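# Seat the L-shaped part flat in its matching pocket

## Task

Set the L-shaped part into the pocket shaped to match it so that it lies flat and rests on the pocket's floor.

## Robot and tools

Robot: two arms, left_arm and right_arm, each with a five-fingered hand. right_arm carries a right hand and left_arm its mirror image, a left hand. Base positions in the scene frame are left_arm (+0.011, +0.390, 0) m and right_arm (-0.009, -0.373, 0) m, each turned slightly about z. A two-camera stand sits behind the arms. Cameras: cam_high, cam_low (fixed, scene frame), cam_left_wrist and cam_right_wrist (carried on the hands).

Frames. Scene frame: origin at table-top height, midway between the nominal bases. +z is up, +x points out over the table, and left_arm is on the +y side. Image left and right do not match arm names. Each arm's reported hand position, quaternion and velocities, and all its offsets, use that arm's own base frame. A rotation turns about the Hand target's position. The hand point sits near the finger knuckles. In its axes, +z runs along straight fingers toward the tips and +y points out of the palm. On the right hand +x points away from the thumb; on the left hand +x points toward it. A fixed mast near the wrist on the palm side can strike objects.

One row has 48 numbers, each in [-1, 1], and both arms are always present. The order is: left dx, dy, dz, rx, ry, rz; 16 left hand places; left current_limit, left speed; then the same 24 for the right arm. Pose numbers are offsets from that arm's current Hand target, not absolute poses. 1.0 equals 0.6 m of travel or 180 degrees, and rx, ry, rz together form one rotation vector. Each row of one action counts from the Hand target at the start of that action, so repeating an offset moves the arm again. All zeros asks the arm to hold its Hand target, and re-requests it if the arm settled short.

Hand places: write grasp numbers a, b, c, d (each -1 to +1) in the first four places and exactly 0 in the other twelve; anything else is refused. All zeros opens the hand. a curls index and middle at their outer joints. b bends all three fingers at the knuckle. c swings the thumb in front of the palm and brings the index toward it. d curls the ring finger. These values are goals, not changes, so repeat the last grasp numbers to keep a grip. current_limit maps -1 to +1 onto 0 to 550 mA (start +0.4). speed maps onto a fraction (speed+1)/2 of 8.5 rad/s (start -0.6). A very low limit may leave fingers too weak to move.

Tools.
- execute_actions(actions, cameras): actions is a list of actions. Each action is up to 15 rows, one per 1/30 s step, and the last row repeats until 15 steps are done. Each action takes 0.5 s. An empty list returns camera images. cameras can be a list of names, ["all"] or [].
- move(target, speed, blend, stop_force, zero, blocking, cameras): moves along a straight path to offsets from the Hand targets. target is one 48-number row, or up to 15 rows all measured from the same start, not chained. speed is m/s from 0.002 to 3.6 (default 0.25), one value or one per target; turning rate is capped at twice that in rad/s. blend is in metres and rounds corners in a list; 0 stops at each target. stop_force is 3 to 120 N for both arms; a path ends when the wrist sensor feels that much push against its motion. Use it slowly for touching down. Leave it out when lifting off a contact, and don't rely on it while the hand rotates. zero (default true) re-zeroes the sensor first. blocking=false returns early and cannot be combined with stop_force. A move runs at least 0.5 s and at most 10 s, and does not avoid obstacles.
- wait(seconds 0 to 10, cameras): arms hold their last command.
- stop(cameras): brakes a running move.
- zoom_image(camera, region [x0, y0, x1, y1] in image pixels, at most 504 each way): closer view of the latest image.
- show_instructions(): displays the reference image.
- zero_wrist_force(arm): re-zeroes that arm's force sensor.
- finished_scene(scene=1): ends the scene for good.

Results. For each arm you get end_effector_position (m) and quat, velocities, Hand target (the commanded pose that next offsets build on; the hand often settles a bit short of it), joint positions and torques, and Wrist force/torque in the end effector's axes plus a peak line. For the hand: hand_goal, hand_measured, hand_current_ma, and hand_state per motor (moving, goal, blocked or overload). A move adds a 'move:' line with the ending: done (within 3 mm and 2 degrees), off_target, moving, held or fault. limits=paced means the pose was clipped; limits=held means steps were withheld. Commanded orientation is clipped to within 32 degrees of the measured one each step. Lines such as MOTOR HOT, HAND FAULT or fault messages signal trouble. After a HAND FAULT, later motion calls in the same reply are skipped.

Avoid the following:
- Dropping the part, or releasing it while it still moves.
- Letting anything leave the table.
- Hitting fixed or heavy things fast.
- Pressing past a firm contact. The arms are stiff, and about 150 N or a joint's torque limit (wrist joints 26 N m) stops the arm for 10 s.
- Letting the two arms or hands touch.
- Steering paths close to an arm's own base.
- Holding a finger current of 495 mA or more for 5 s, which shuts that motor down.
- Keeping an arm stretched or straining for long, which overheats it.

Time passes while you think, so be concise. A short push from the scene may occasionally nudge loose objects.

Each tool is called after "Emit:" by a JSON object that holds its "method" and its "body".

Reference images:

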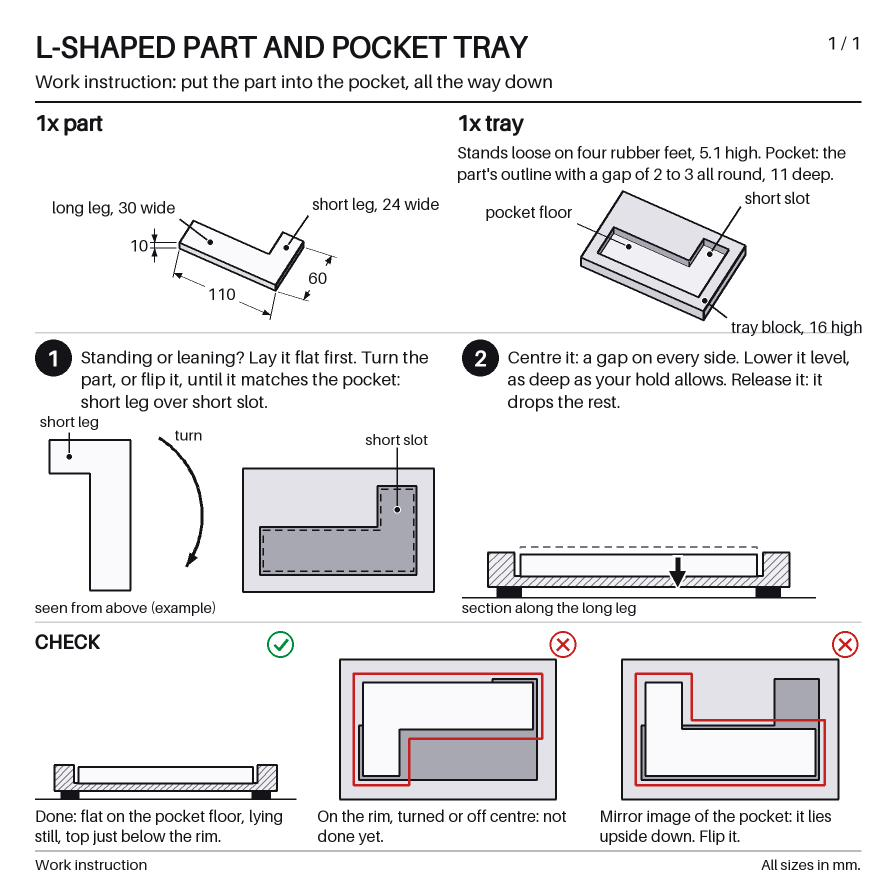

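## Session

Emit:
{"method": "execute_actions", "body": {"actions": [], "cameras": ["all"]}}

Scene clock: 0.00 s.
left_arm: end_effector_position=(+0.6608, -0.5515, +0.2352) hand_goal=(-0.754, +0.000, -0.576, -0.696, -0.754, +0.000, -0.576, -0.696, -0.754, +0.000, -0.576, -0.696, -0.714, -0.678, -0.226, -0.168) hand_measured=(-0.754, +0.000, -0.576, -0.696, -0.754, +0.000, -0.576, -0.696, -0.754, +0.000, -0.576, -0.696, -0.714, -0.678, -0.226, -0.168) hand_current_ma=(+0, +0, +0, +0, +0, +0, +0, +0, +0, +0, +0, +0, +0, +0, +0, +0) hand_state=(goal, goal, goal, goal, goal, goal, goal, goal, goal, goal, goal, goal, goal, goal, goal, goal) hand_current_limit=0.40 hand_speed=-0.60 end_effector_quat_wxyz=(+0.493, +0.611, -0.556, +0.274) | right_arm: end_effector_position=(+0.2750, +0.2118, +0.1621) hand_goal=(-0.754, +0.000, -0.576, -0.696, -0.754, +0.000, -0.576, -0.696, -0.754, +0.000, -0.576, -0.696, -0.714, -0.678, -0.226, -0.168) hand_measured=(-0.754, +0.000, -0.576, -0.696, -0.754, +0.000, -0.576, -0.696, -0.754, +0.000, -0.576, -0.696, -0.714, -0.678, -0.226, -0.168) hand_current_ma=(+0, +0, +0, +0, +0, +0, +0, +0, +0, +0, +0, +0, +0, +0, +0, +0) hand_state=(goal, goal, goal, goal, goal, goal, goal, goal, goal, goal, goal, goal, goal, goal, goal, goal) hand_current_limit=0.40 hand_speed=-0.60 end_effector_quat_wxyz=(-0.040, +0.892, +0.450, +0.032)
Joint positions: left_arm=[2.886 -2.623 -0.793 -1.232 0.373 -3.536] | right_arm=[0.466 -1.916 2.371 -2.089 -1.491 1.105]
Joint velocities: within noise
Joint torques (N m): no reading
Wrist force (N): no reading
Wrist torque (N m): no reading
Wrist force, peak (N): no reading
Hand target: left_arm +0.6608, -0.5515, +0.2352; +0.493, +0.611, -0.556, +0.274 | right_arm +0.2750, +0.2118, +0.1621; -0.040, +0.892, +0.450, +0.032

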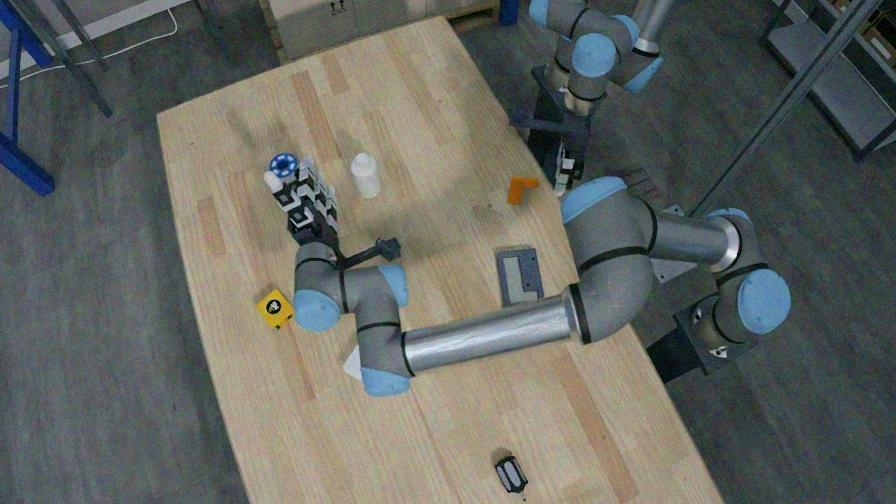

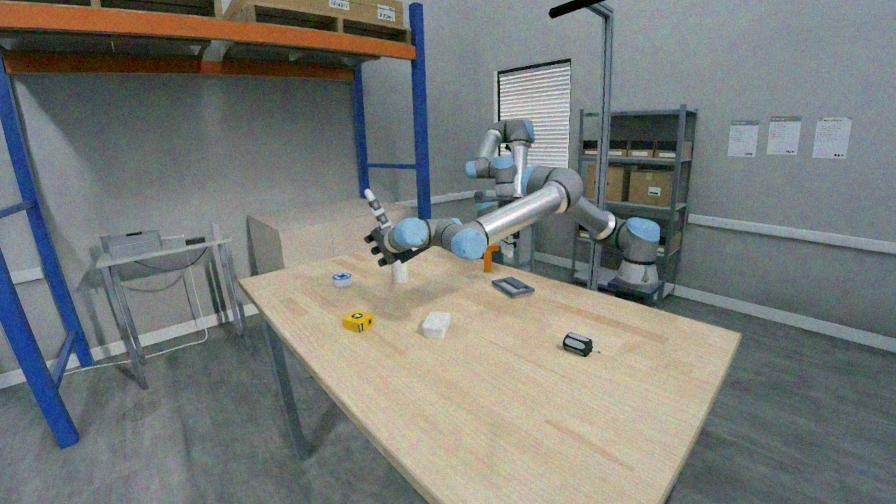

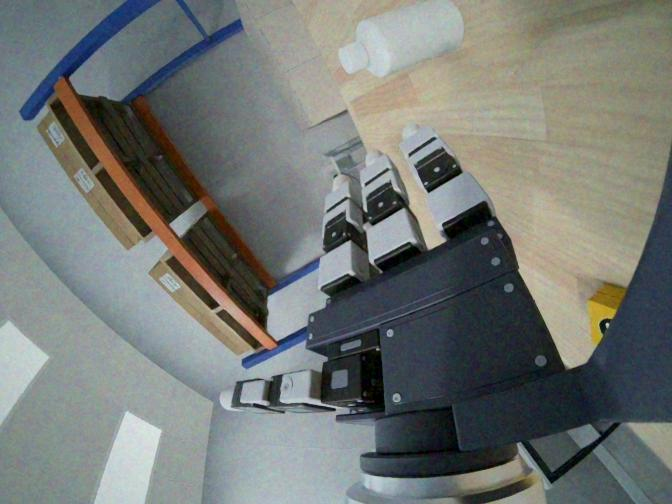

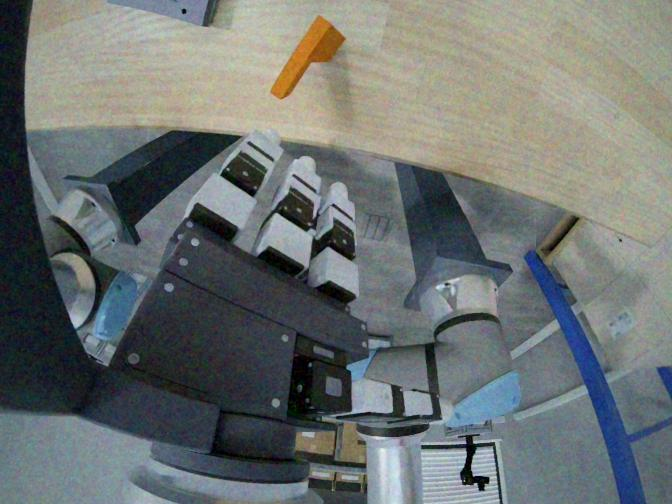

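Emit:
{"method": "zoom_image", "body": {"camera": "cam_high", "region": [450, 140, 600, 320]}}

Emit:
{"method": "zoom_image", "body": {"camera": "cam_low", "region": [430, 200, 570, 320]}}

Emit:
{"method": "zoom_image", "body": {"camera": "cam_right_wrist", "region": [100, 0, 400, 170]}}

Scaled by 2.800.

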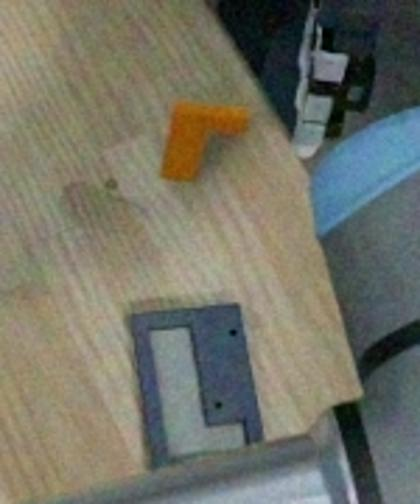

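Scaled by 3.600.

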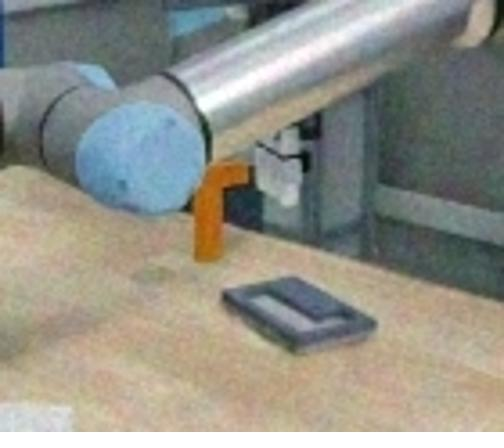

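Scaled by 1.680 from the camera's 672x504 image, which has a finer 960x720 frame.

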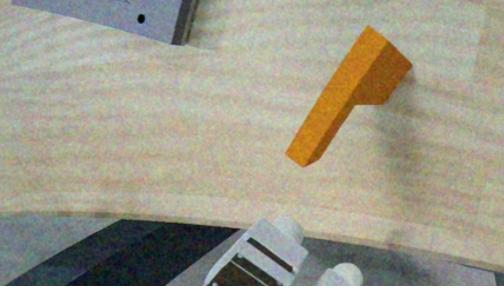

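Emit:
{"method": "move", "body": {"target": [[-0.09,0.44,0.13,0,0,0, 0,0,0,0,0,0,0,0,0,0,0,0,0,0,0,0, 0.4,-0.6, 0,0,0.2,0,0,0, 0,0,0,0,0,0,0,0,0,0,0,0,0,0,0,0, 0.4,-0.6],[-0.185,0.886,0.225,0,0,0, 0,0,0,0,0,0,0,0,0,0,0,0,0,0,0,0, 0.4,-0.6, 0.0773,0.1693,0.15,0.1987,0.2488,0.066, 0,0,0,0,0,0,0,0,0,0,0,0,0,0,0,0, 0.4,-0.6]], "blend": [0.04, 0], "speed": 0.25, "cameras": ["all"]}}

Scene clock: 21.67 s.
left_arm: end_effector_position=(+0.5498, -0.0199, +0.3701) hand_goal=(-0.750, +0.000, -0.580, -0.700, -0.750, +0.000, -0.580, -0.700, -0.750, +0.000, -0.580, -0.700, -0.710, -0.680, -0.230, -0.170) hand_measured=(-0.754, +0.000, -0.578, -0.698, -0.754, +0.000, -0.578, -0.698, -0.754, +0.002, -0.578, -0.698, -0.714, -0.678, -0.226, -0.168) hand_current_ma=(-2, +0, +1, +1, -2, +0, +1, +1, -2, +0, +1, +1, -3, +1, +4, +2) hand_state=(goal, goal, goal, goal, goal, goal, goal, goal, goal, goal, goal, goal, goal, goal, goal, goal) hand_current_limit=0.40 hand_speed=-0.60 end_effector_quat_wxyz=(+0.493, +0.611, -0.556, +0.274) | right_arm: end_effector_position=(+0.3213, +0.3133, +0.2521) hand_goal=(-0.750, +0.000, -0.580, -0.700, -0.750, +0.000, -0.580, -0.700, -0.750, +0.000, -0.580, -0.700, -0.710, -0.680, -0.230, -0.170) hand_measured=(-0.744, +0.000, -0.578, -0.698, -0.742, +0.000, -0.576, -0.698, -0.744, +0.000, -0.576, -0.698, -0.704, -0.678, -0.224, -0.168) hand_current_ma=(+25, +0, +9, +8, +28, +0, +10, +9, +25, +0, +10, +9, +23, +9, +30, +10) hand_state=(goal, goal, goal, goal, goal, goal, goal, goal, goal, goal, goal, goal, goal, goal, goal, goal) hand_current_limit=0.40 hand_speed=-0.60 end_effector_quat_wxyz=(-0.472, +0.733, +0.456, -0.176)
Joint positions: left_arm=[3.606 -2.181 -1.005 -2.55 0.773 -2.307] | right_arm=[0.189 -1.497 1.673 -0.883 -0.86 0.308]
Joint torques (N m): left_arm=[4.6 56.92 17.96 0.77 -0.17 -2.53] | right_arm=[8.01 -18.19 -25.92 1.39 1.45 -2.29]
Wrist force (N): left_arm=[-0.3 -0.4 0.5] | right_arm=[0.1 -1.3 0.7]
Wrist torque (N m): left_arm=[-0.11 0.02 0.01] | right_arm=[-0.10 0.00 0.00]
Wrist force, peak (N): left_arm=[-0.1 -0.6 2.5] | right_arm=[0.1 -1.4 0.9]
Hand target: left_arm +0.5498, -0.0199, +0.3702; +0.493, +0.611, -0.556, +0.274 | right_arm +0.3214, +0.3134, +0.2521; -0.473, +0.733, +0.456, -0.176
Off the commanded pose: left_arm 0.000 m, 0 deg | right_arm 0.000 m, 0 deg.
move: done
camera_calibration:
cam_left_wrist: T_world_to_cam=[[0.454497, 0.223893, -0.862151, 0.0459304], [0.756505, 0.413953, 0.506304, -0.637769], [0.470248, -0.882335, 0.0187641, -0.150958], [0, 0, 0, 1]] pos_world=[0.532588, 0.120528, 0.365337]
cam_right_wrist: T_world_to_cam=[[-0.0613612, -0.69916, -0.712327, 0.452286], [-0.0443764, -0.711055, 0.701734, 0.0244866], [-0.997129, 0.0746698, 0.0126051, 0.42534], [0, 0, 0, 1]] pos_world=[0.452958, 0.301871, 0.299631]

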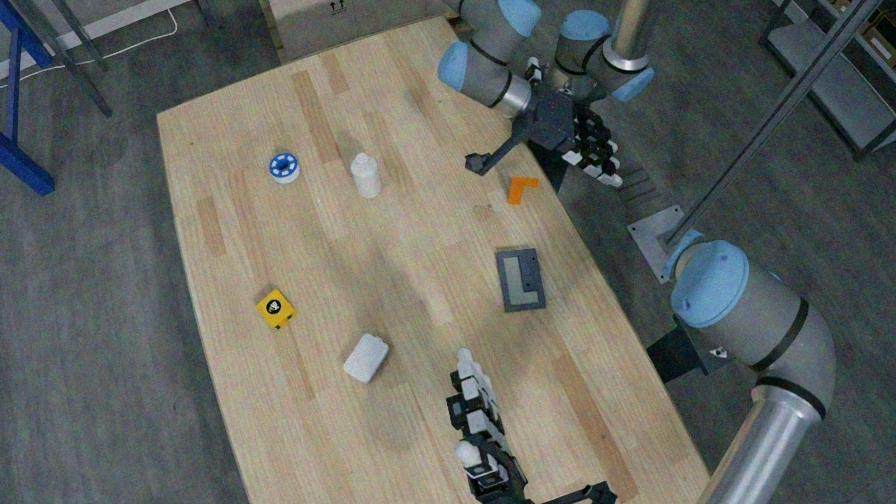

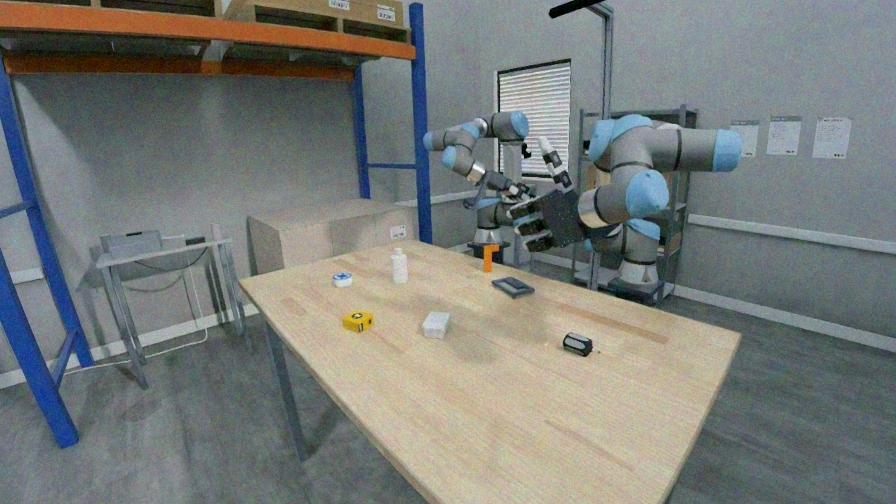

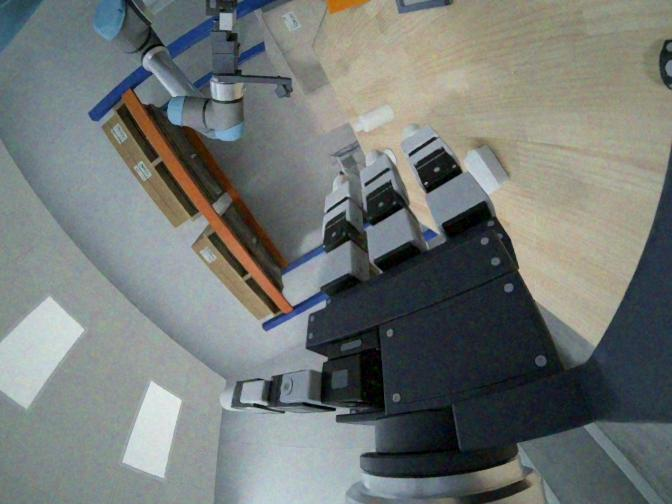

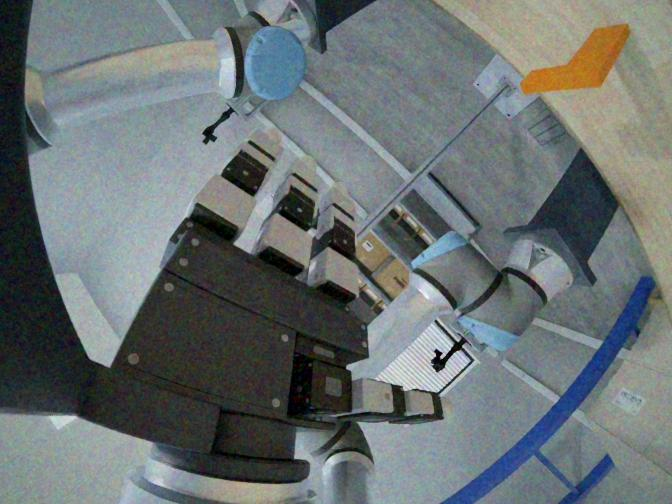

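Emit:
{"method": "zoom_image", "body": {"camera": "cam_high", "region": [440, 150, 580, 330]}}

Emit:
{"method": "zoom_image", "body": {"camera": "cam_right_wrist", "region": [480, 0, 672, 144]}}

Scaled by 2.800.

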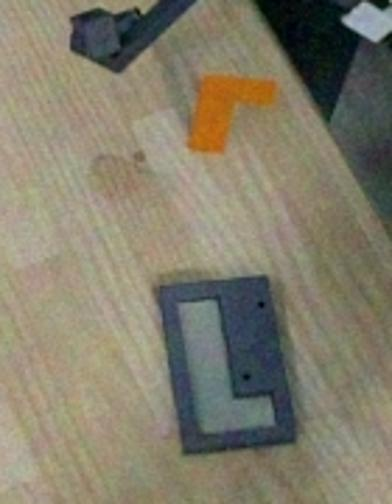

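Scaled by 2.625 from the camera's 672x504 image, which has a finer 960x720 frame.

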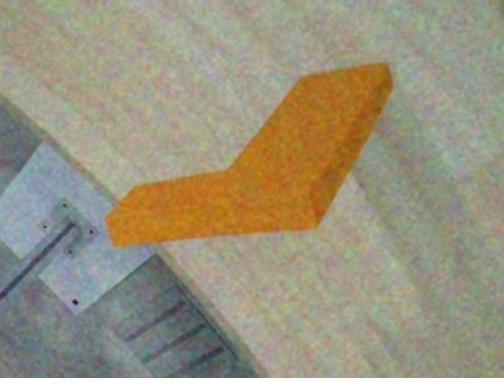

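Emit:
{"method": "move", "body": {"target": [0,0,0,0,0,0, 0,0,0,0,0,0,0,0,0,0,0,0,0,0,0,0, 0.4,-0.6, 0,0,0,0,0,0, 0.65,-0.2,0.75,0,0,0,0,0,0,0,0,0,0,0,0,0, 0.4,-0.6], "cameras": ["cam_right_wrist","cam_high"]}}

Scene clock: 24.03 s.
left_arm: end_effector_position=(+0.5498, -0.0199, +0.3702) hand_goal=(-0.750, +0.000, -0.580, -0.700, -0.750, +0.000, -0.580, -0.700, -0.750, +0.000, -0.580, -0.700, -0.710, -0.680, -0.230, -0.170) hand_measured=(-0.754, +0.000, -0.578, -0.698, -0.754, +0.000, -0.578, -0.698, -0.754, +0.002, -0.578, -0.698, -0.714, -0.678, -0.226, -0.168) hand_current_ma=(-2, +0, +1, +1, -2, +0, +1, +1, -2, +0, +1, +1, -3, +1, +4, +2) hand_state=(goal, goal, goal, goal, goal, goal, goal, goal, goal, goal, goal, goal, goal, goal, goal, goal) hand_current_limit=0.40 hand_speed=-0.60 end_effector_quat_wxyz=(+0.493, +0.611, -0.556, +0.274) | right_arm: end_effector_position=(+0.3214, +0.3134, +0.2521) hand_goal=(-0.822, +0.000, +0.478, -0.042, -0.938, +0.000, +0.420, +0.018, -1.000, +0.000, -0.580, -0.596, +0.500, -0.680, -0.042, +0.080) hand_measured=(-0.806, +0.000, +0.474, -0.046, -0.918, +0.000, +0.418, +0.014, -0.978, +0.000, -0.576, -0.598, +0.496, -0.678, -0.044, +0.078) hand_current_ma=(+69, +0, -11, -10, +83, +0, -9, -12, +93, +0, +10, -8, -12, +9, -4, -9) hand_state=(goal, goal, goal, goal, goal, goal, goal, goal, blocked, goal, goal, goal, goal, goal, goal, goal) hand_current_limit=0.40 hand_speed=-0.60 end_effector_quat_wxyz=(-0.473, +0.733, +0.456, -0.176)
Joint positions: left_arm=[3.606 -2.181 -1.005 -2.55 0.774 -2.307] | right_arm=[0.189 -1.497 1.673 -0.883 -0.859 0.307]
Joint torques (N m): left_arm=[5.8 56.51 23.5 -1.67 0.36 -3.09] | right_arm=[6.49 -18.5 -26.1 1.31 2.28 -2.61]
Wrist force (N): left_arm=[-0.5 -0.2 0.7] | right_arm=[0.1 -1.2 0.8]
Wrist torque (N m): left_arm=[-0.10 0.04 -0.01] | right_arm=[-0.07 -0.01 0.09]
Wrist force, peak (N): left_arm=[-0.3 -0.1 1.0] | right_arm=[0.0 -1.4 0.9]
Hand target: left_arm +0.5498, -0.0199, +0.3702; +0.493, +0.611, -0.556, +0.274 | right_arm +0.3214, +0.3134, +0.2521; -0.473, +0.733, +0.456, -0.176
Off the commanded pose: left_arm 0.000 m, 0 deg | right_arm 0.000 m, 0 deg.
move: done
camera_calibration:
cam_right_wrist: T_world_to_cam=[[-0.0612097, -0.698927, -0.712569, 0.452289], [-0.0442542, -0.711305, 0.701489, 0.0246519], [-0.997143, 0.0744721, 0.0126083, 0.425398], [0, 0, 0, 1]] pos_world=[0.452958, 0.301972, 0.299631]
Images, in order (width x height): cam_high 896x504, cam_right_wrist 672x504.

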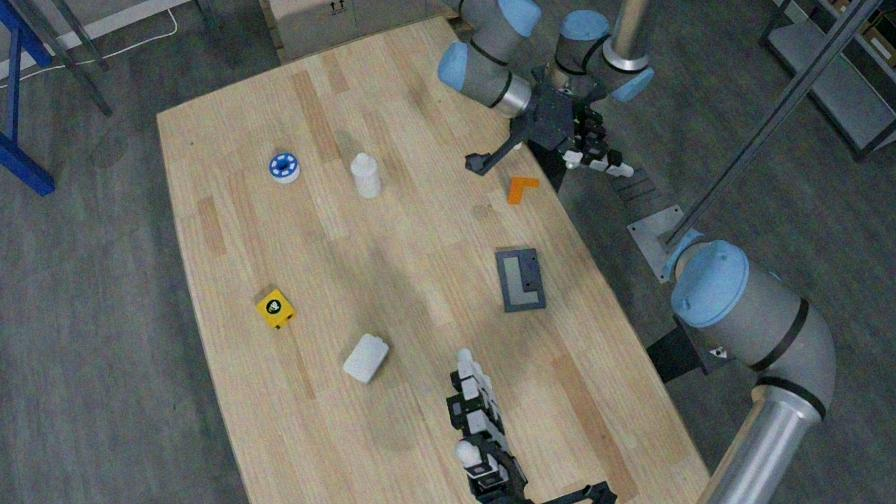

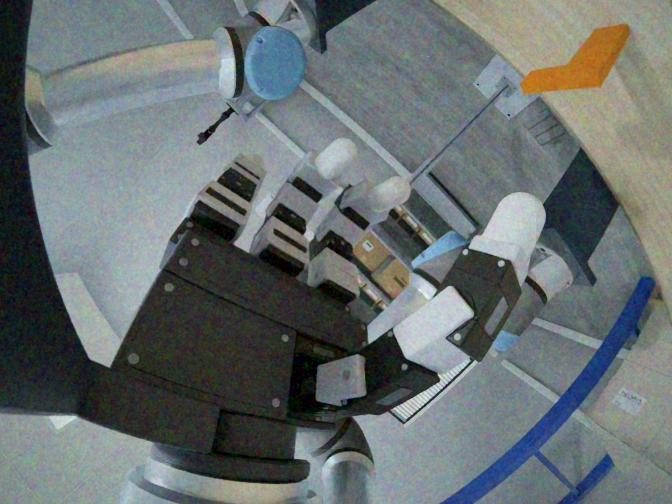

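Emit:
{"method": "move", "body": {"target": [0,0,0,0,0,0, 0,0,0,0,0,0,0,0,0,0,0,0,0,0,0,0, 0.4,-0.6, 0.0125,-0.0035,-0.16,0,0,0, 0.65,-0.2,0.75,0,0,0,0,0,0,0,0,0,0,0,0,0, 0.4,-0.6], "cameras": ["cam_right_wrist"], "speed": 0.15}}

Scene clock: 25.67 s.
left_arm: end_effector_position=(+0.5498, -0.0199, +0.3702) hand_goal=(-0.750, +0.000, -0.580, -0.700, -0.750, +0.000, -0.580, -0.700, -0.750, +0.000, -0.580, -0.700, -0.710, -0.680, -0.230, -0.170) hand_measured=(-0.754, +0.000, -0.578, -0.698, -0.754, +0.000, -0.578, -0.698, -0.754, +0.002, -0.578, -0.698, -0.714, -0.678, -0.226, -0.168) hand_current_ma=(-2, +0, +1, +1, -2, +0, +1, +1, -2, +0, +1, +1, -3, +1, +4, +2) hand_state=(goal, goal, goal, goal, goal, goal, goal, goal, goal, goal, goal, goal, goal, goal, goal, goal) hand_current_limit=0.40 hand_speed=-0.60 end_effector_quat_wxyz=(+0.493, +0.611, -0.556, +0.274) | right_arm: end_effector_position=(+0.3289, +0.3113, +0.1562) hand_goal=(-0.822, +0.000, +0.478, -0.042, -0.938, +0.000, +0.420, +0.018, -1.000, +0.000, -0.580, -0.596, +0.500, -0.680, -0.042, +0.080) hand_measured=(-0.806, +0.000, +0.474, -0.046, -0.920, +0.000, +0.418, +0.014, -0.980, +0.000, -0.576, -0.598, +0.496, -0.678, -0.044, +0.078) hand_current_ma=(+61, +0, -10, -10, +74, +0, -9, -12, +84, +0, +10, -8, -12, +9, -4, -9) hand_state=(goal, goal, goal, goal, goal, goal, goal, goal, blocked, goal, goal, goal, goal, goal, goal, goal) hand_current_limit=0.40 hand_speed=-0.60 end_effector_quat_wxyz=(-0.473, +0.733, +0.456, -0.176)
Joint positions: left_arm=[3.606 -2.181 -1.005 -2.55 0.774 -2.307] | right_arm=[0.182 -1.414 1.836 -1.124 -0.865 0.301]
Joint torques (N m): left_arm=[6.2 56.61 23.64 -1.69 0.4 -3.01] | right_arm=[4.55 -23.51 -11.72 -1.74 2.14 3.05]
Wrist force (N): left_arm=[-0.3 -0.1 0.6] | right_arm=[0.4 -0.9 0.5]
Wrist torque (N m): left_arm=[-0.09 0.02 0.00] | right_arm=[0.02 -0.08 0.27]
Wrist force, peak (N): left_arm=[-0.2 -0.5 0.9] | right_arm=[0.4 -3.0 0.2]
Hand target: left_arm +0.5498, -0.0199, +0.3702; +0.493, +0.611, -0.556, +0.274 | right_arm +0.3289, +0.3113, +0.1561; -0.473, +0.733, +0.456, -0.176
Off the commanded pose: left_arm 0.000 m, 0 deg | right_arm 0.000 m, 0 deg.
move: done
camera_calibration:
cam_right_wrist: T_world_to_cam=[[-0.0611384, -0.698927, -0.712575, 0.382844], [-0.0443245, -0.711305, 0.701485, 0.0907246], [-0.997145, 0.0744722, 0.0125084, 0.43427], [0, 0, 0, 1]] pos_world=[0.460458, 0.299772, 0.203731]
Images, in order (width x height): cam_right_wrist 672x504.

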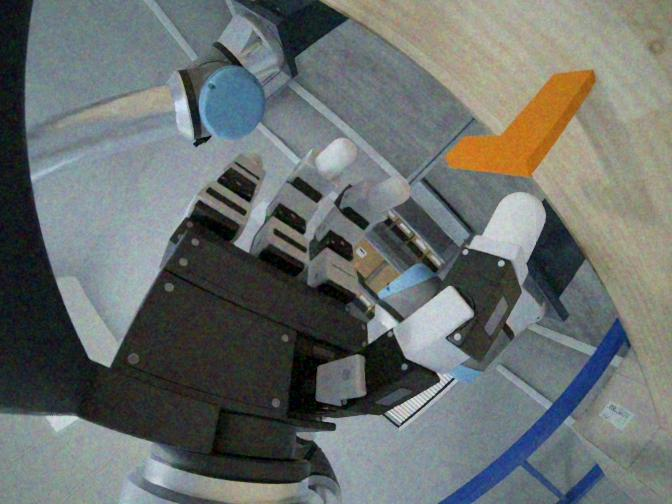

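Emit:
{"method": "zoom_image", "body": {"camera": "cam_right_wrist", "region": [420, 50, 612, 194]}}

Scaled by 2.625 from the camera's 672x504 image, which has a finer 960x720 frame.

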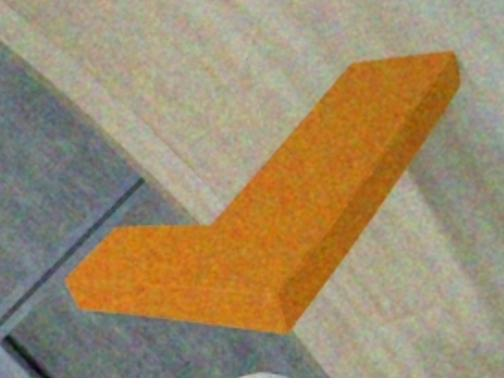

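Emit:
{"method": "move", "body": {"target": [0,0,0,0,0,0, 0,0,0,0,0,0,0,0,0,0,0,0,0,0,0,0, 0.4,-0.6, -0.0023,0.0037,-0.0747,0,0,0, 0.65,-0.2,0.75,0,0,0,0,0,0,0,0,0,0,0,0,0, 0.4,-0.6], "cameras": ["cam_right_wrist","cam_high","cam_low"], "speed": 0.08}}

Emit:
{"method": "zoom_image", "body": {"camera": "cam_right_wrist", "region": [350, 60, 602, 249]}}

Emit:
{"method": "zoom_image", "body": {"camera": "cam_high", "region": [450, 110, 590, 220]}}

Emit:
{"method": "zoom_image", "body": {"camera": "cam_low", "region": [430, 180, 570, 300]}}

Scene clock: 27.53 s.
left_arm: end_effector_position=(+0.5498, -0.0199, +0.3702) hand_goal=(-0.750, +0.000, -0.580, -0.700, -0.750, +0.000, -0.580, -0.700, -0.750, +0.000, -0.580, -0.700, -0.710, -0.680, -0.230, -0.170) hand_measured=(-0.754, +0.000, -0.578, -0.698, -0.754, +0.000, -0.578, -0.698, -0.754, +0.002, -0.578, -0.698, -0.714, -0.678, -0.226, -0.168) hand_current_ma=(-2, +0, +1, +1, -2, +0, +1, +1, -2, +0, +1, +1, -3, +1, +4, +2) hand_state=(goal, goal, goal, goal, goal, goal, goal, goal, goal, goal, goal, goal, goal, goal, goal, goal) hand_current_limit=0.40 hand_speed=-0.60 end_effector_quat_wxyz=(+0.493, +0.611, -0.556, +0.274) | right_arm: end_effector_position=(+0.3274, +0.3136, +0.1113) hand_goal=(-0.822, +0.000, +0.478, -0.042, -0.938, +0.000, +0.420, +0.018, -1.000, +0.000, -0.580, -0.596, +0.500, -0.680, -0.042, +0.080) hand_measured=(-0.806, +0.000, +0.474, -0.046, -0.920, +0.000, +0.418, +0.014, -0.980, +0.000, -0.576, -0.598, +0.496, -0.678, -0.044, +0.078) hand_current_ma=(+61, +0, -10, -10, +74, +0, -9, -12, +84, +0, +10, -8, -12, +9, -4, -9) hand_state=(goal, goal, goal, goal, goal, goal, goal, goal, blocked, goal, goal, goal, goal, goal, goal, goal) hand_current_limit=0.40 hand_speed=-0.60 end_effector_quat_wxyz=(-0.473, +0.733, +0.456, -0.176)
Joint positions: left_arm=[3.606 -2.181 -1.005 -2.55 0.774 -2.307] | right_arm=[0.187 -1.364 1.905 -1.246 -0.861 0.306]
Joint torques (N m): left_arm=[5.56 56.01 24.39 -1.41 0.16 -3.03] | right_arm=[-2.73 -32.35 -18.51 -0.81 0.83 1.78]
Wrist force (N): left_arm=[-0.5 -0.1 0.7] | right_arm=[0.0 -1.5 0.7]
Wrist torque (N m): left_arm=[-0.09 0.04 -0.01] | right_arm=[-0.10 -0.08 0.04]
Wrist force, peak (N): left_arm=[-0.6 -0.4 0.9] | right_arm=[0.5 -2.1 -0.1]
Hand target: left_arm +0.5498, -0.0199, +0.3702; +0.493, +0.611, -0.556, +0.274 | right_arm +0.3275, +0.3135, +0.1113; -0.473, +0.733, +0.456, -0.176
Off the commanded pose: left_arm 0.000 m, 0 deg | right_arm 0.000 m, 0 deg.
move: done
camera_calibration:
cam_right_wrist: T_world_to_cam=[[-0.0613546, -0.698972, -0.712512, 0.352474], [-0.0441098, -0.711261, 0.701543, 0.123674], [-0.997141, 0.0744716, 0.0128076, 0.433215], [0, 0, 0, 1]] pos_world=[0.459058, 0.302072, 0.158831]
Images, in order (width x height): cam_high 896x504, cam_low 896x504, cam_right_wrist 672x504.

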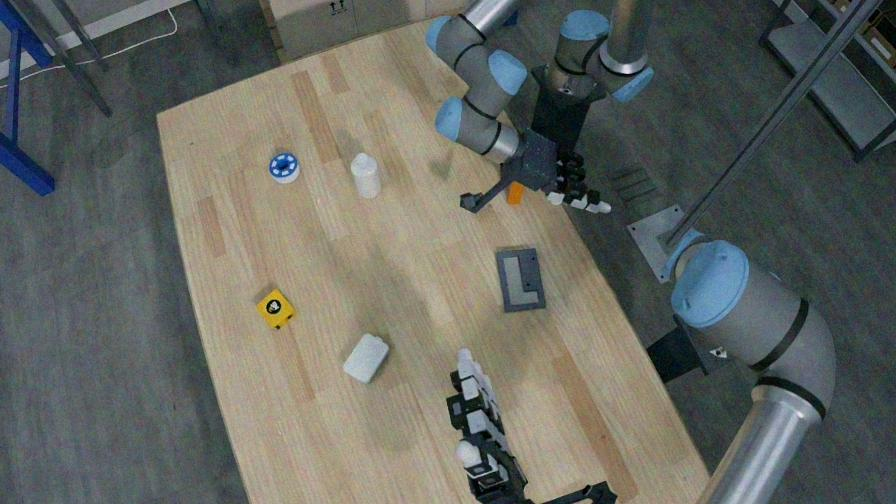

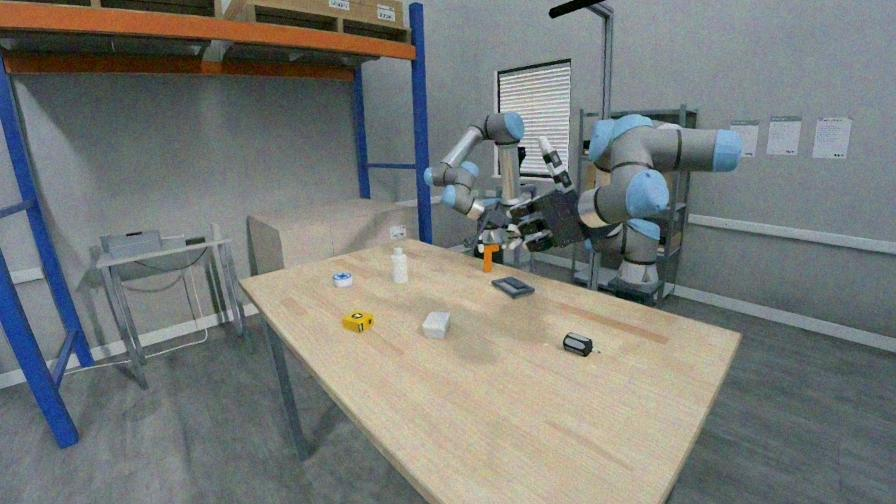

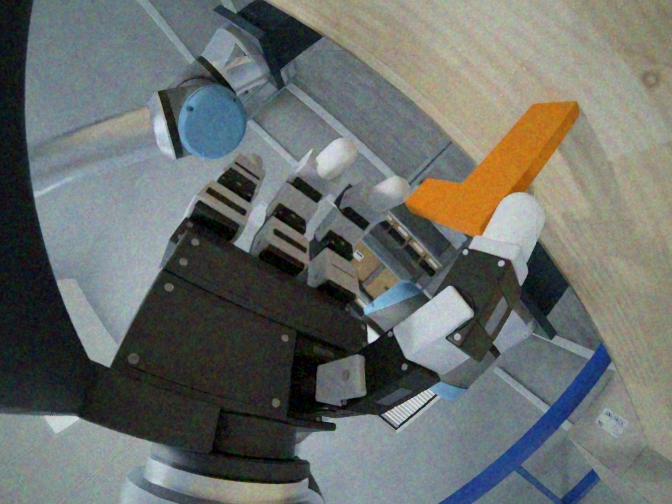

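Scaled by 2.000 from the camera's 672x504 image, which has a finer 960x720 frame.

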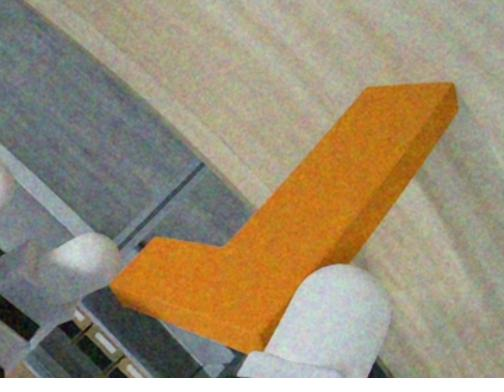

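Scaled by 3.600.

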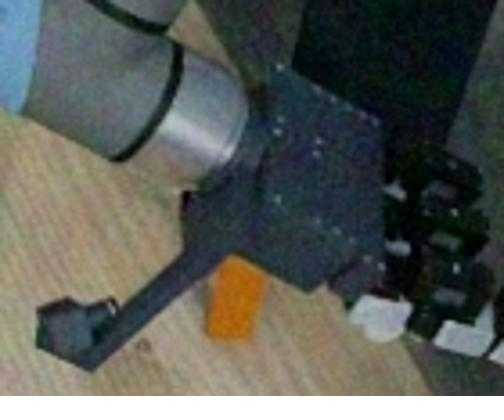

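Scaled by 3.600.

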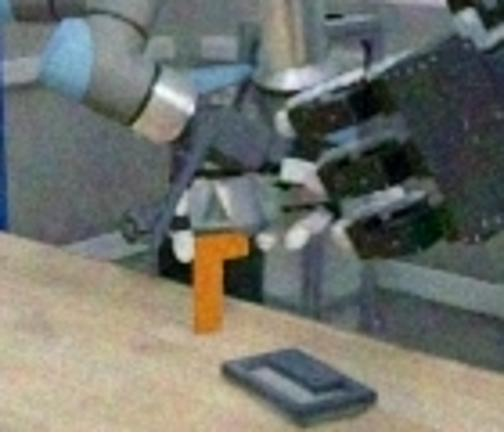

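Emit:
{"method": "move", "body": {"target": [0,0,0,0,0,0, 0,0,0,0,0,0,0,0,0,0,0,0,0,0,0,0, 0.4,-0.6, 0,0,0,0,0,0, 0.65,0.1,0.75,0,0,0,0,0,0,0,0,0,0,0,0,0, 0.3,-0.88], "cameras": ["cam_right_wrist","cam_low"]}}

Emit:
{"method": "zoom_image", "body": {"camera": "cam_right_wrist", "region": [350, 60, 602, 249]}}

Emit:
{"method": "zoom_image", "body": {"camera": "cam_low", "region": [430, 180, 570, 300]}}

Scene clock: 29.70 s.
left_arm: end_effector_position=(+0.5498, -0.0199, +0.3702) hand_goal=(-0.750, +0.000, -0.580, -0.700, -0.750, +0.000, -0.580, -0.700, -0.750, +0.000, -0.580, -0.700, -0.710, -0.680, -0.230, -0.170) hand_measured=(-0.754, +0.000, -0.578, -0.698, -0.754, +0.000, -0.578, -0.698, -0.754, +0.002, -0.578, -0.698, -0.714, -0.678, -0.226, -0.168) hand_current_ma=(-2, +0, +1, +1, -2, +0, +1, +1, -2, +0, +1, +1, -3, +1, +4, +2) hand_state=(goal, goal, goal, goal, goal, goal, goal, goal, goal, goal, goal, goal, goal, goal, goal, goal) hand_current_limit=0.40 hand_speed=-0.60 end_effector_quat_wxyz=(+0.493, +0.611, -0.556, +0.274) | right_arm: end_effector_position=(+0.3275, +0.3135, +0.1113) hand_goal=(-0.418, +0.000, +0.388, -0.102, -0.412, +0.000, +0.480, +0.018, -0.852, +0.000, -0.580, -0.656, +0.500, -0.680, -0.042, +0.020) hand_measured=(-0.512, +0.000, +0.368, -0.108, -0.410, +0.000, +0.476, +0.014, -0.846, +0.000, -0.576, -0.652, +0.500, -0.678, -0.070, +0.012) hand_current_ma=(-358, +0, -80, -17, +4, +0, -12, -12, +26, +0, +10, +13, -2, +9, -149, -39) hand_state=(blocked, goal, blocked, goal, goal, goal, goal, goal, goal, goal, goal, goal, goal, goal, blocked, goal) hand_current_limit=0.30 hand_speed=-0.88 end_effector_quat_wxyz=(-0.473, +0.733, +0.456, -0.176)
Joint positions: left_arm=[3.606 -2.181 -1.005 -2.55 0.774 -2.307] | right_arm=[0.187 -1.364 1.905 -1.246 -0.861 0.306]
Joint torques (N m): left_arm=[5.9 56.67 24.2 -1 0.26 -3.02] | right_arm=[-5.61 -36.29 -10.03 -1.5 -0.7 -2.56]
Wrist force (N): left_arm=[-0.3 -0.1 0.7] | right_arm=[0.5 -3.5 0.1]
Wrist torque (N m): left_arm=[-0.08 0.02 0.01] | right_arm=[-0.18 -0.13 0.09]
Wrist force, peak (N): left_arm=[-0.4 -0.6 0.8] | right_arm=[0.6 -3.6 0.0]
Hand target: left_arm +0.5498, -0.0199, +0.3702; +0.493, +0.611, -0.556, +0.274 | right_arm +0.3275, +0.3135, +0.1113; -0.473, +0.733, +0.456, -0.176
Off the commanded pose: left_arm 0.000 m, 0 deg | right_arm 0.000 m, 0 deg.
move: done
camera_calibration:
cam_right_wrist: T_world_to_cam=[[-0.0612097, -0.698927, -0.712569, 0.352403], [-0.0442542, -0.711305, 0.701489, 0.123763], [-0.997143, 0.0744721, 0.0126083, 0.433248], [0, 0, 0, 1]] pos_world=[0.459058, 0.302072, 0.158831]
Images, in order (width x height): cam_low 896x504, cam_right_wrist 672x504.

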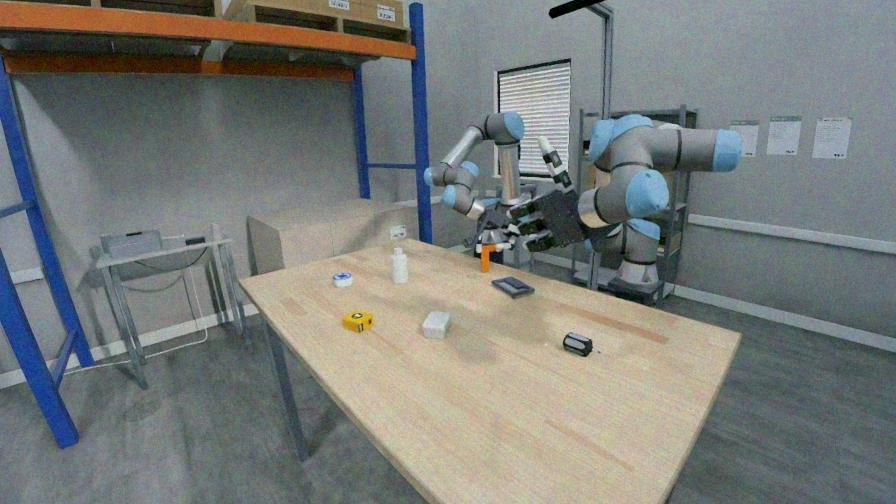

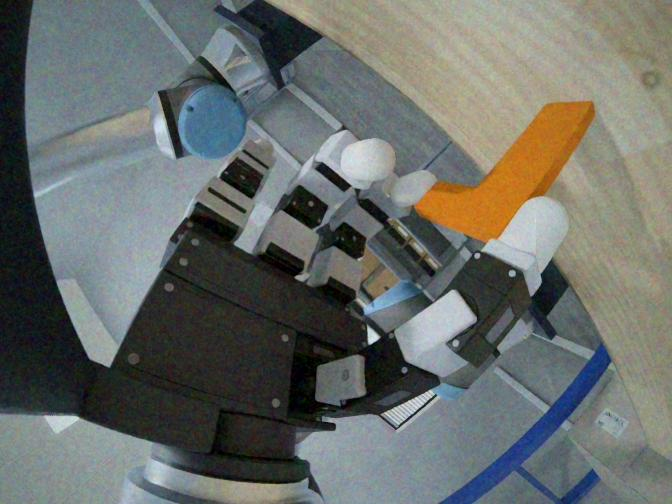

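Scaled by 2.000 from the camera's 672x504 image, which has a finer 960x720 frame.

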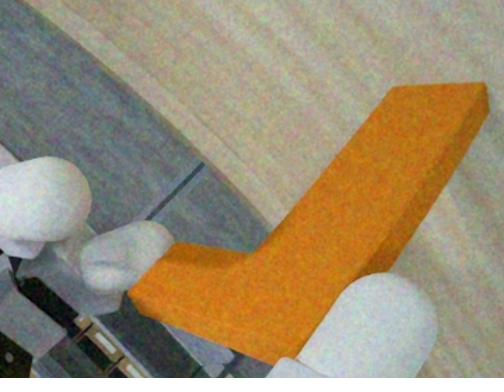

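Scaled by 3.600.

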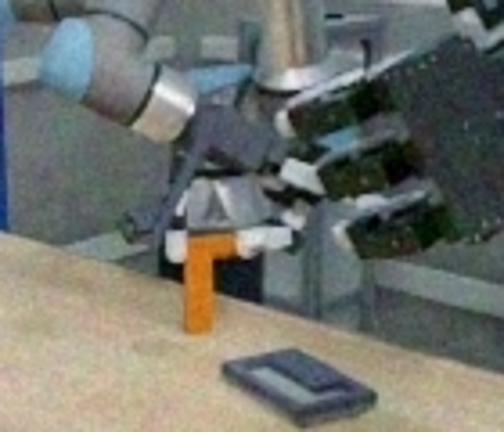

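Emit:
{"method": "move", "body": {"target": [0,0,0,0,0,0, 0,0,0,0,0,0,0,0,0,0,0,0,0,0,0,0, 0.4,-0.6, 0,0,0.06,0,0,0, 0.65,0.1,0.75,0,0,0,0,0,0,0,0,0,0,0,0,0, 0.3,-0.88], "cameras": ["cam_right_wrist","cam_low"], "speed": 0.06}}

Emit:
{"method": "zoom_image", "body": {"camera": "cam_right_wrist", "region": [350, 60, 602, 249]}}

Emit:
{"method": "zoom_image", "body": {"camera": "cam_low", "region": [430, 180, 570, 300]}}

Scene clock: 30.87 s.
left_arm: end_effector_position=(+0.5498, -0.0199, +0.3702) hand_goal=(-0.750, +0.000, -0.580, -0.700, -0.750, +0.000, -0.580, -0.700, -0.750, +0.000, -0.580, -0.700, -0.710, -0.680, -0.230, -0.170) hand_measured=(-0.754, +0.000, -0.578, -0.698, -0.754, +0.000, -0.578, -0.698, -0.754, +0.002, -0.578, -0.698, -0.714, -0.678, -0.226, -0.168) hand_current_ma=(-2, +0, +1, +1, -2, +0, +1, +1, -2, +0, +1, +1, -3, +1, +4, +2) hand_state=(goal, goal, goal, goal, goal, goal, goal, goal, goal, goal, goal, goal, goal, goal, goal, goal) hand_current_limit=0.40 hand_speed=-0.60 end_effector_quat_wxyz=(+0.493, +0.611, -0.556, +0.274) | right_arm: end_effector_position=(+0.3275, +0.3135, +0.1473) hand_goal=(-0.418, +0.000, +0.388, -0.102, -0.412, +0.000, +0.480, +0.018, -0.852, +0.000, -0.580, -0.656, +0.500, -0.680, -0.042, +0.020) hand_measured=(-0.504, +0.000, +0.362, -0.112, -0.410, +0.000, +0.476, +0.014, -0.844, +0.000, -0.576, -0.652, +0.500, -0.678, -0.072, +0.010) hand_current_ma=(-358, +0, -101, -34, +5, +0, -12, -12, +28, +0, +10, +12, -2, +9, -160, -52) hand_state=(blocked, goal, blocked, goal, goal, goal, goal, goal, goal, goal, goal, goal, goal, goal, blocked, goal) hand_current_limit=0.30 hand_speed=-0.88 end_effector_quat_wxyz=(-0.473, +0.733, +0.456, -0.176)
Joint positions: left_arm=[3.606 -2.181 -1.005 -2.55 0.774 -2.307] | right_arm=[0.187 -1.406 1.852 -1.151 -0.861 0.306]
Joint torques (N m): left_arm=[6.04 56.02 24.34 -0.82 0.32 -3.07] | right_arm=[-0.15 -22.4 -14.18 -0.46 1.15 0.78]
Wrist force (N): left_arm=[-0.3 -0.2 0.7] | right_arm=[0.3 -1.2 0.6]
Wrist torque (N m): left_arm=[-0.10 0.02 0.00] | right_arm=[0.01 -0.06 0.07]
Wrist force, peak (N): left_arm=[-0.5 -0.6 0.6] | right_arm=[0.5 -3.6 0.1]
Hand target: left_arm +0.5498, -0.0199, +0.3702; +0.493, +0.611, -0.556, +0.274 | right_arm +0.3275, +0.3135, +0.1473; -0.473, +0.733, +0.456, -0.176
Off the commanded pose: left_arm 0.000 m, 0 deg | right_arm 0.000 m, 0 deg.
move: done
camera_calibration:
cam_right_wrist: T_world_to_cam=[[-0.0611368, -0.698923, -0.712579, 0.378023], [-0.0444658, -0.711299, 0.701482, 0.0986052], [-0.997138, 0.0745718, 0.0124084, 0.432801], [0, 0, 0, 1]] pos_world=[0.459058, 0.302072, 0.194831]
Images, in order (width x height): cam_low 896x504, cam_right_wrist 672x504.

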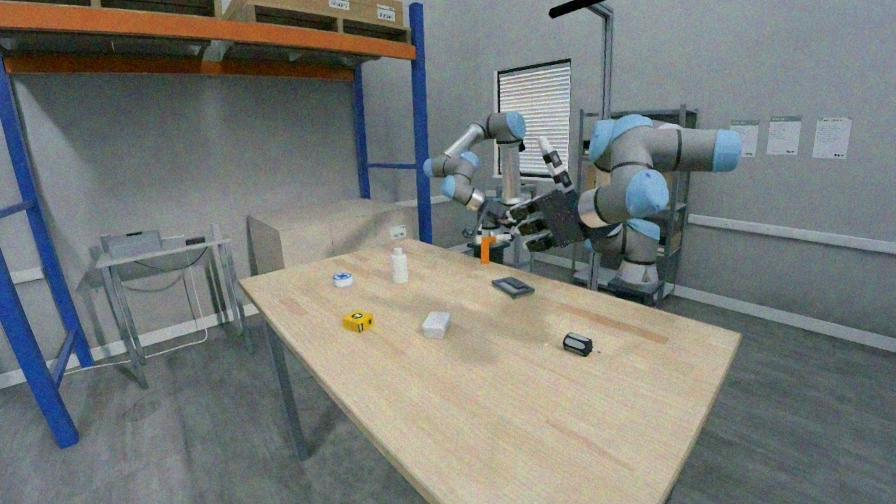

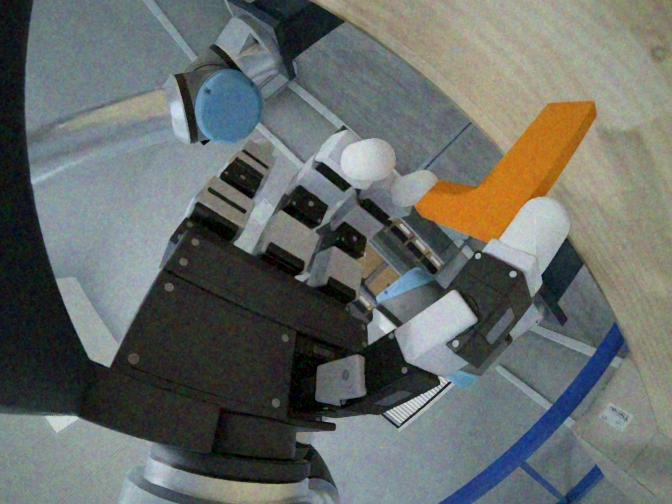

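Scaled by 2.000 from the camera's 672x504 image, which has a finer 960x720 frame.

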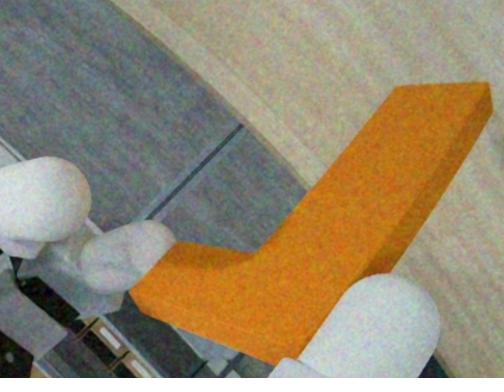

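Scaled by 3.600.

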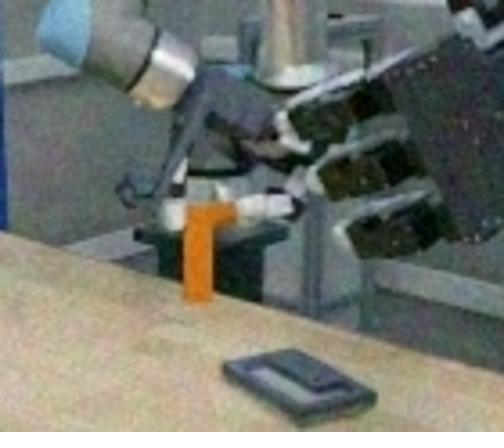

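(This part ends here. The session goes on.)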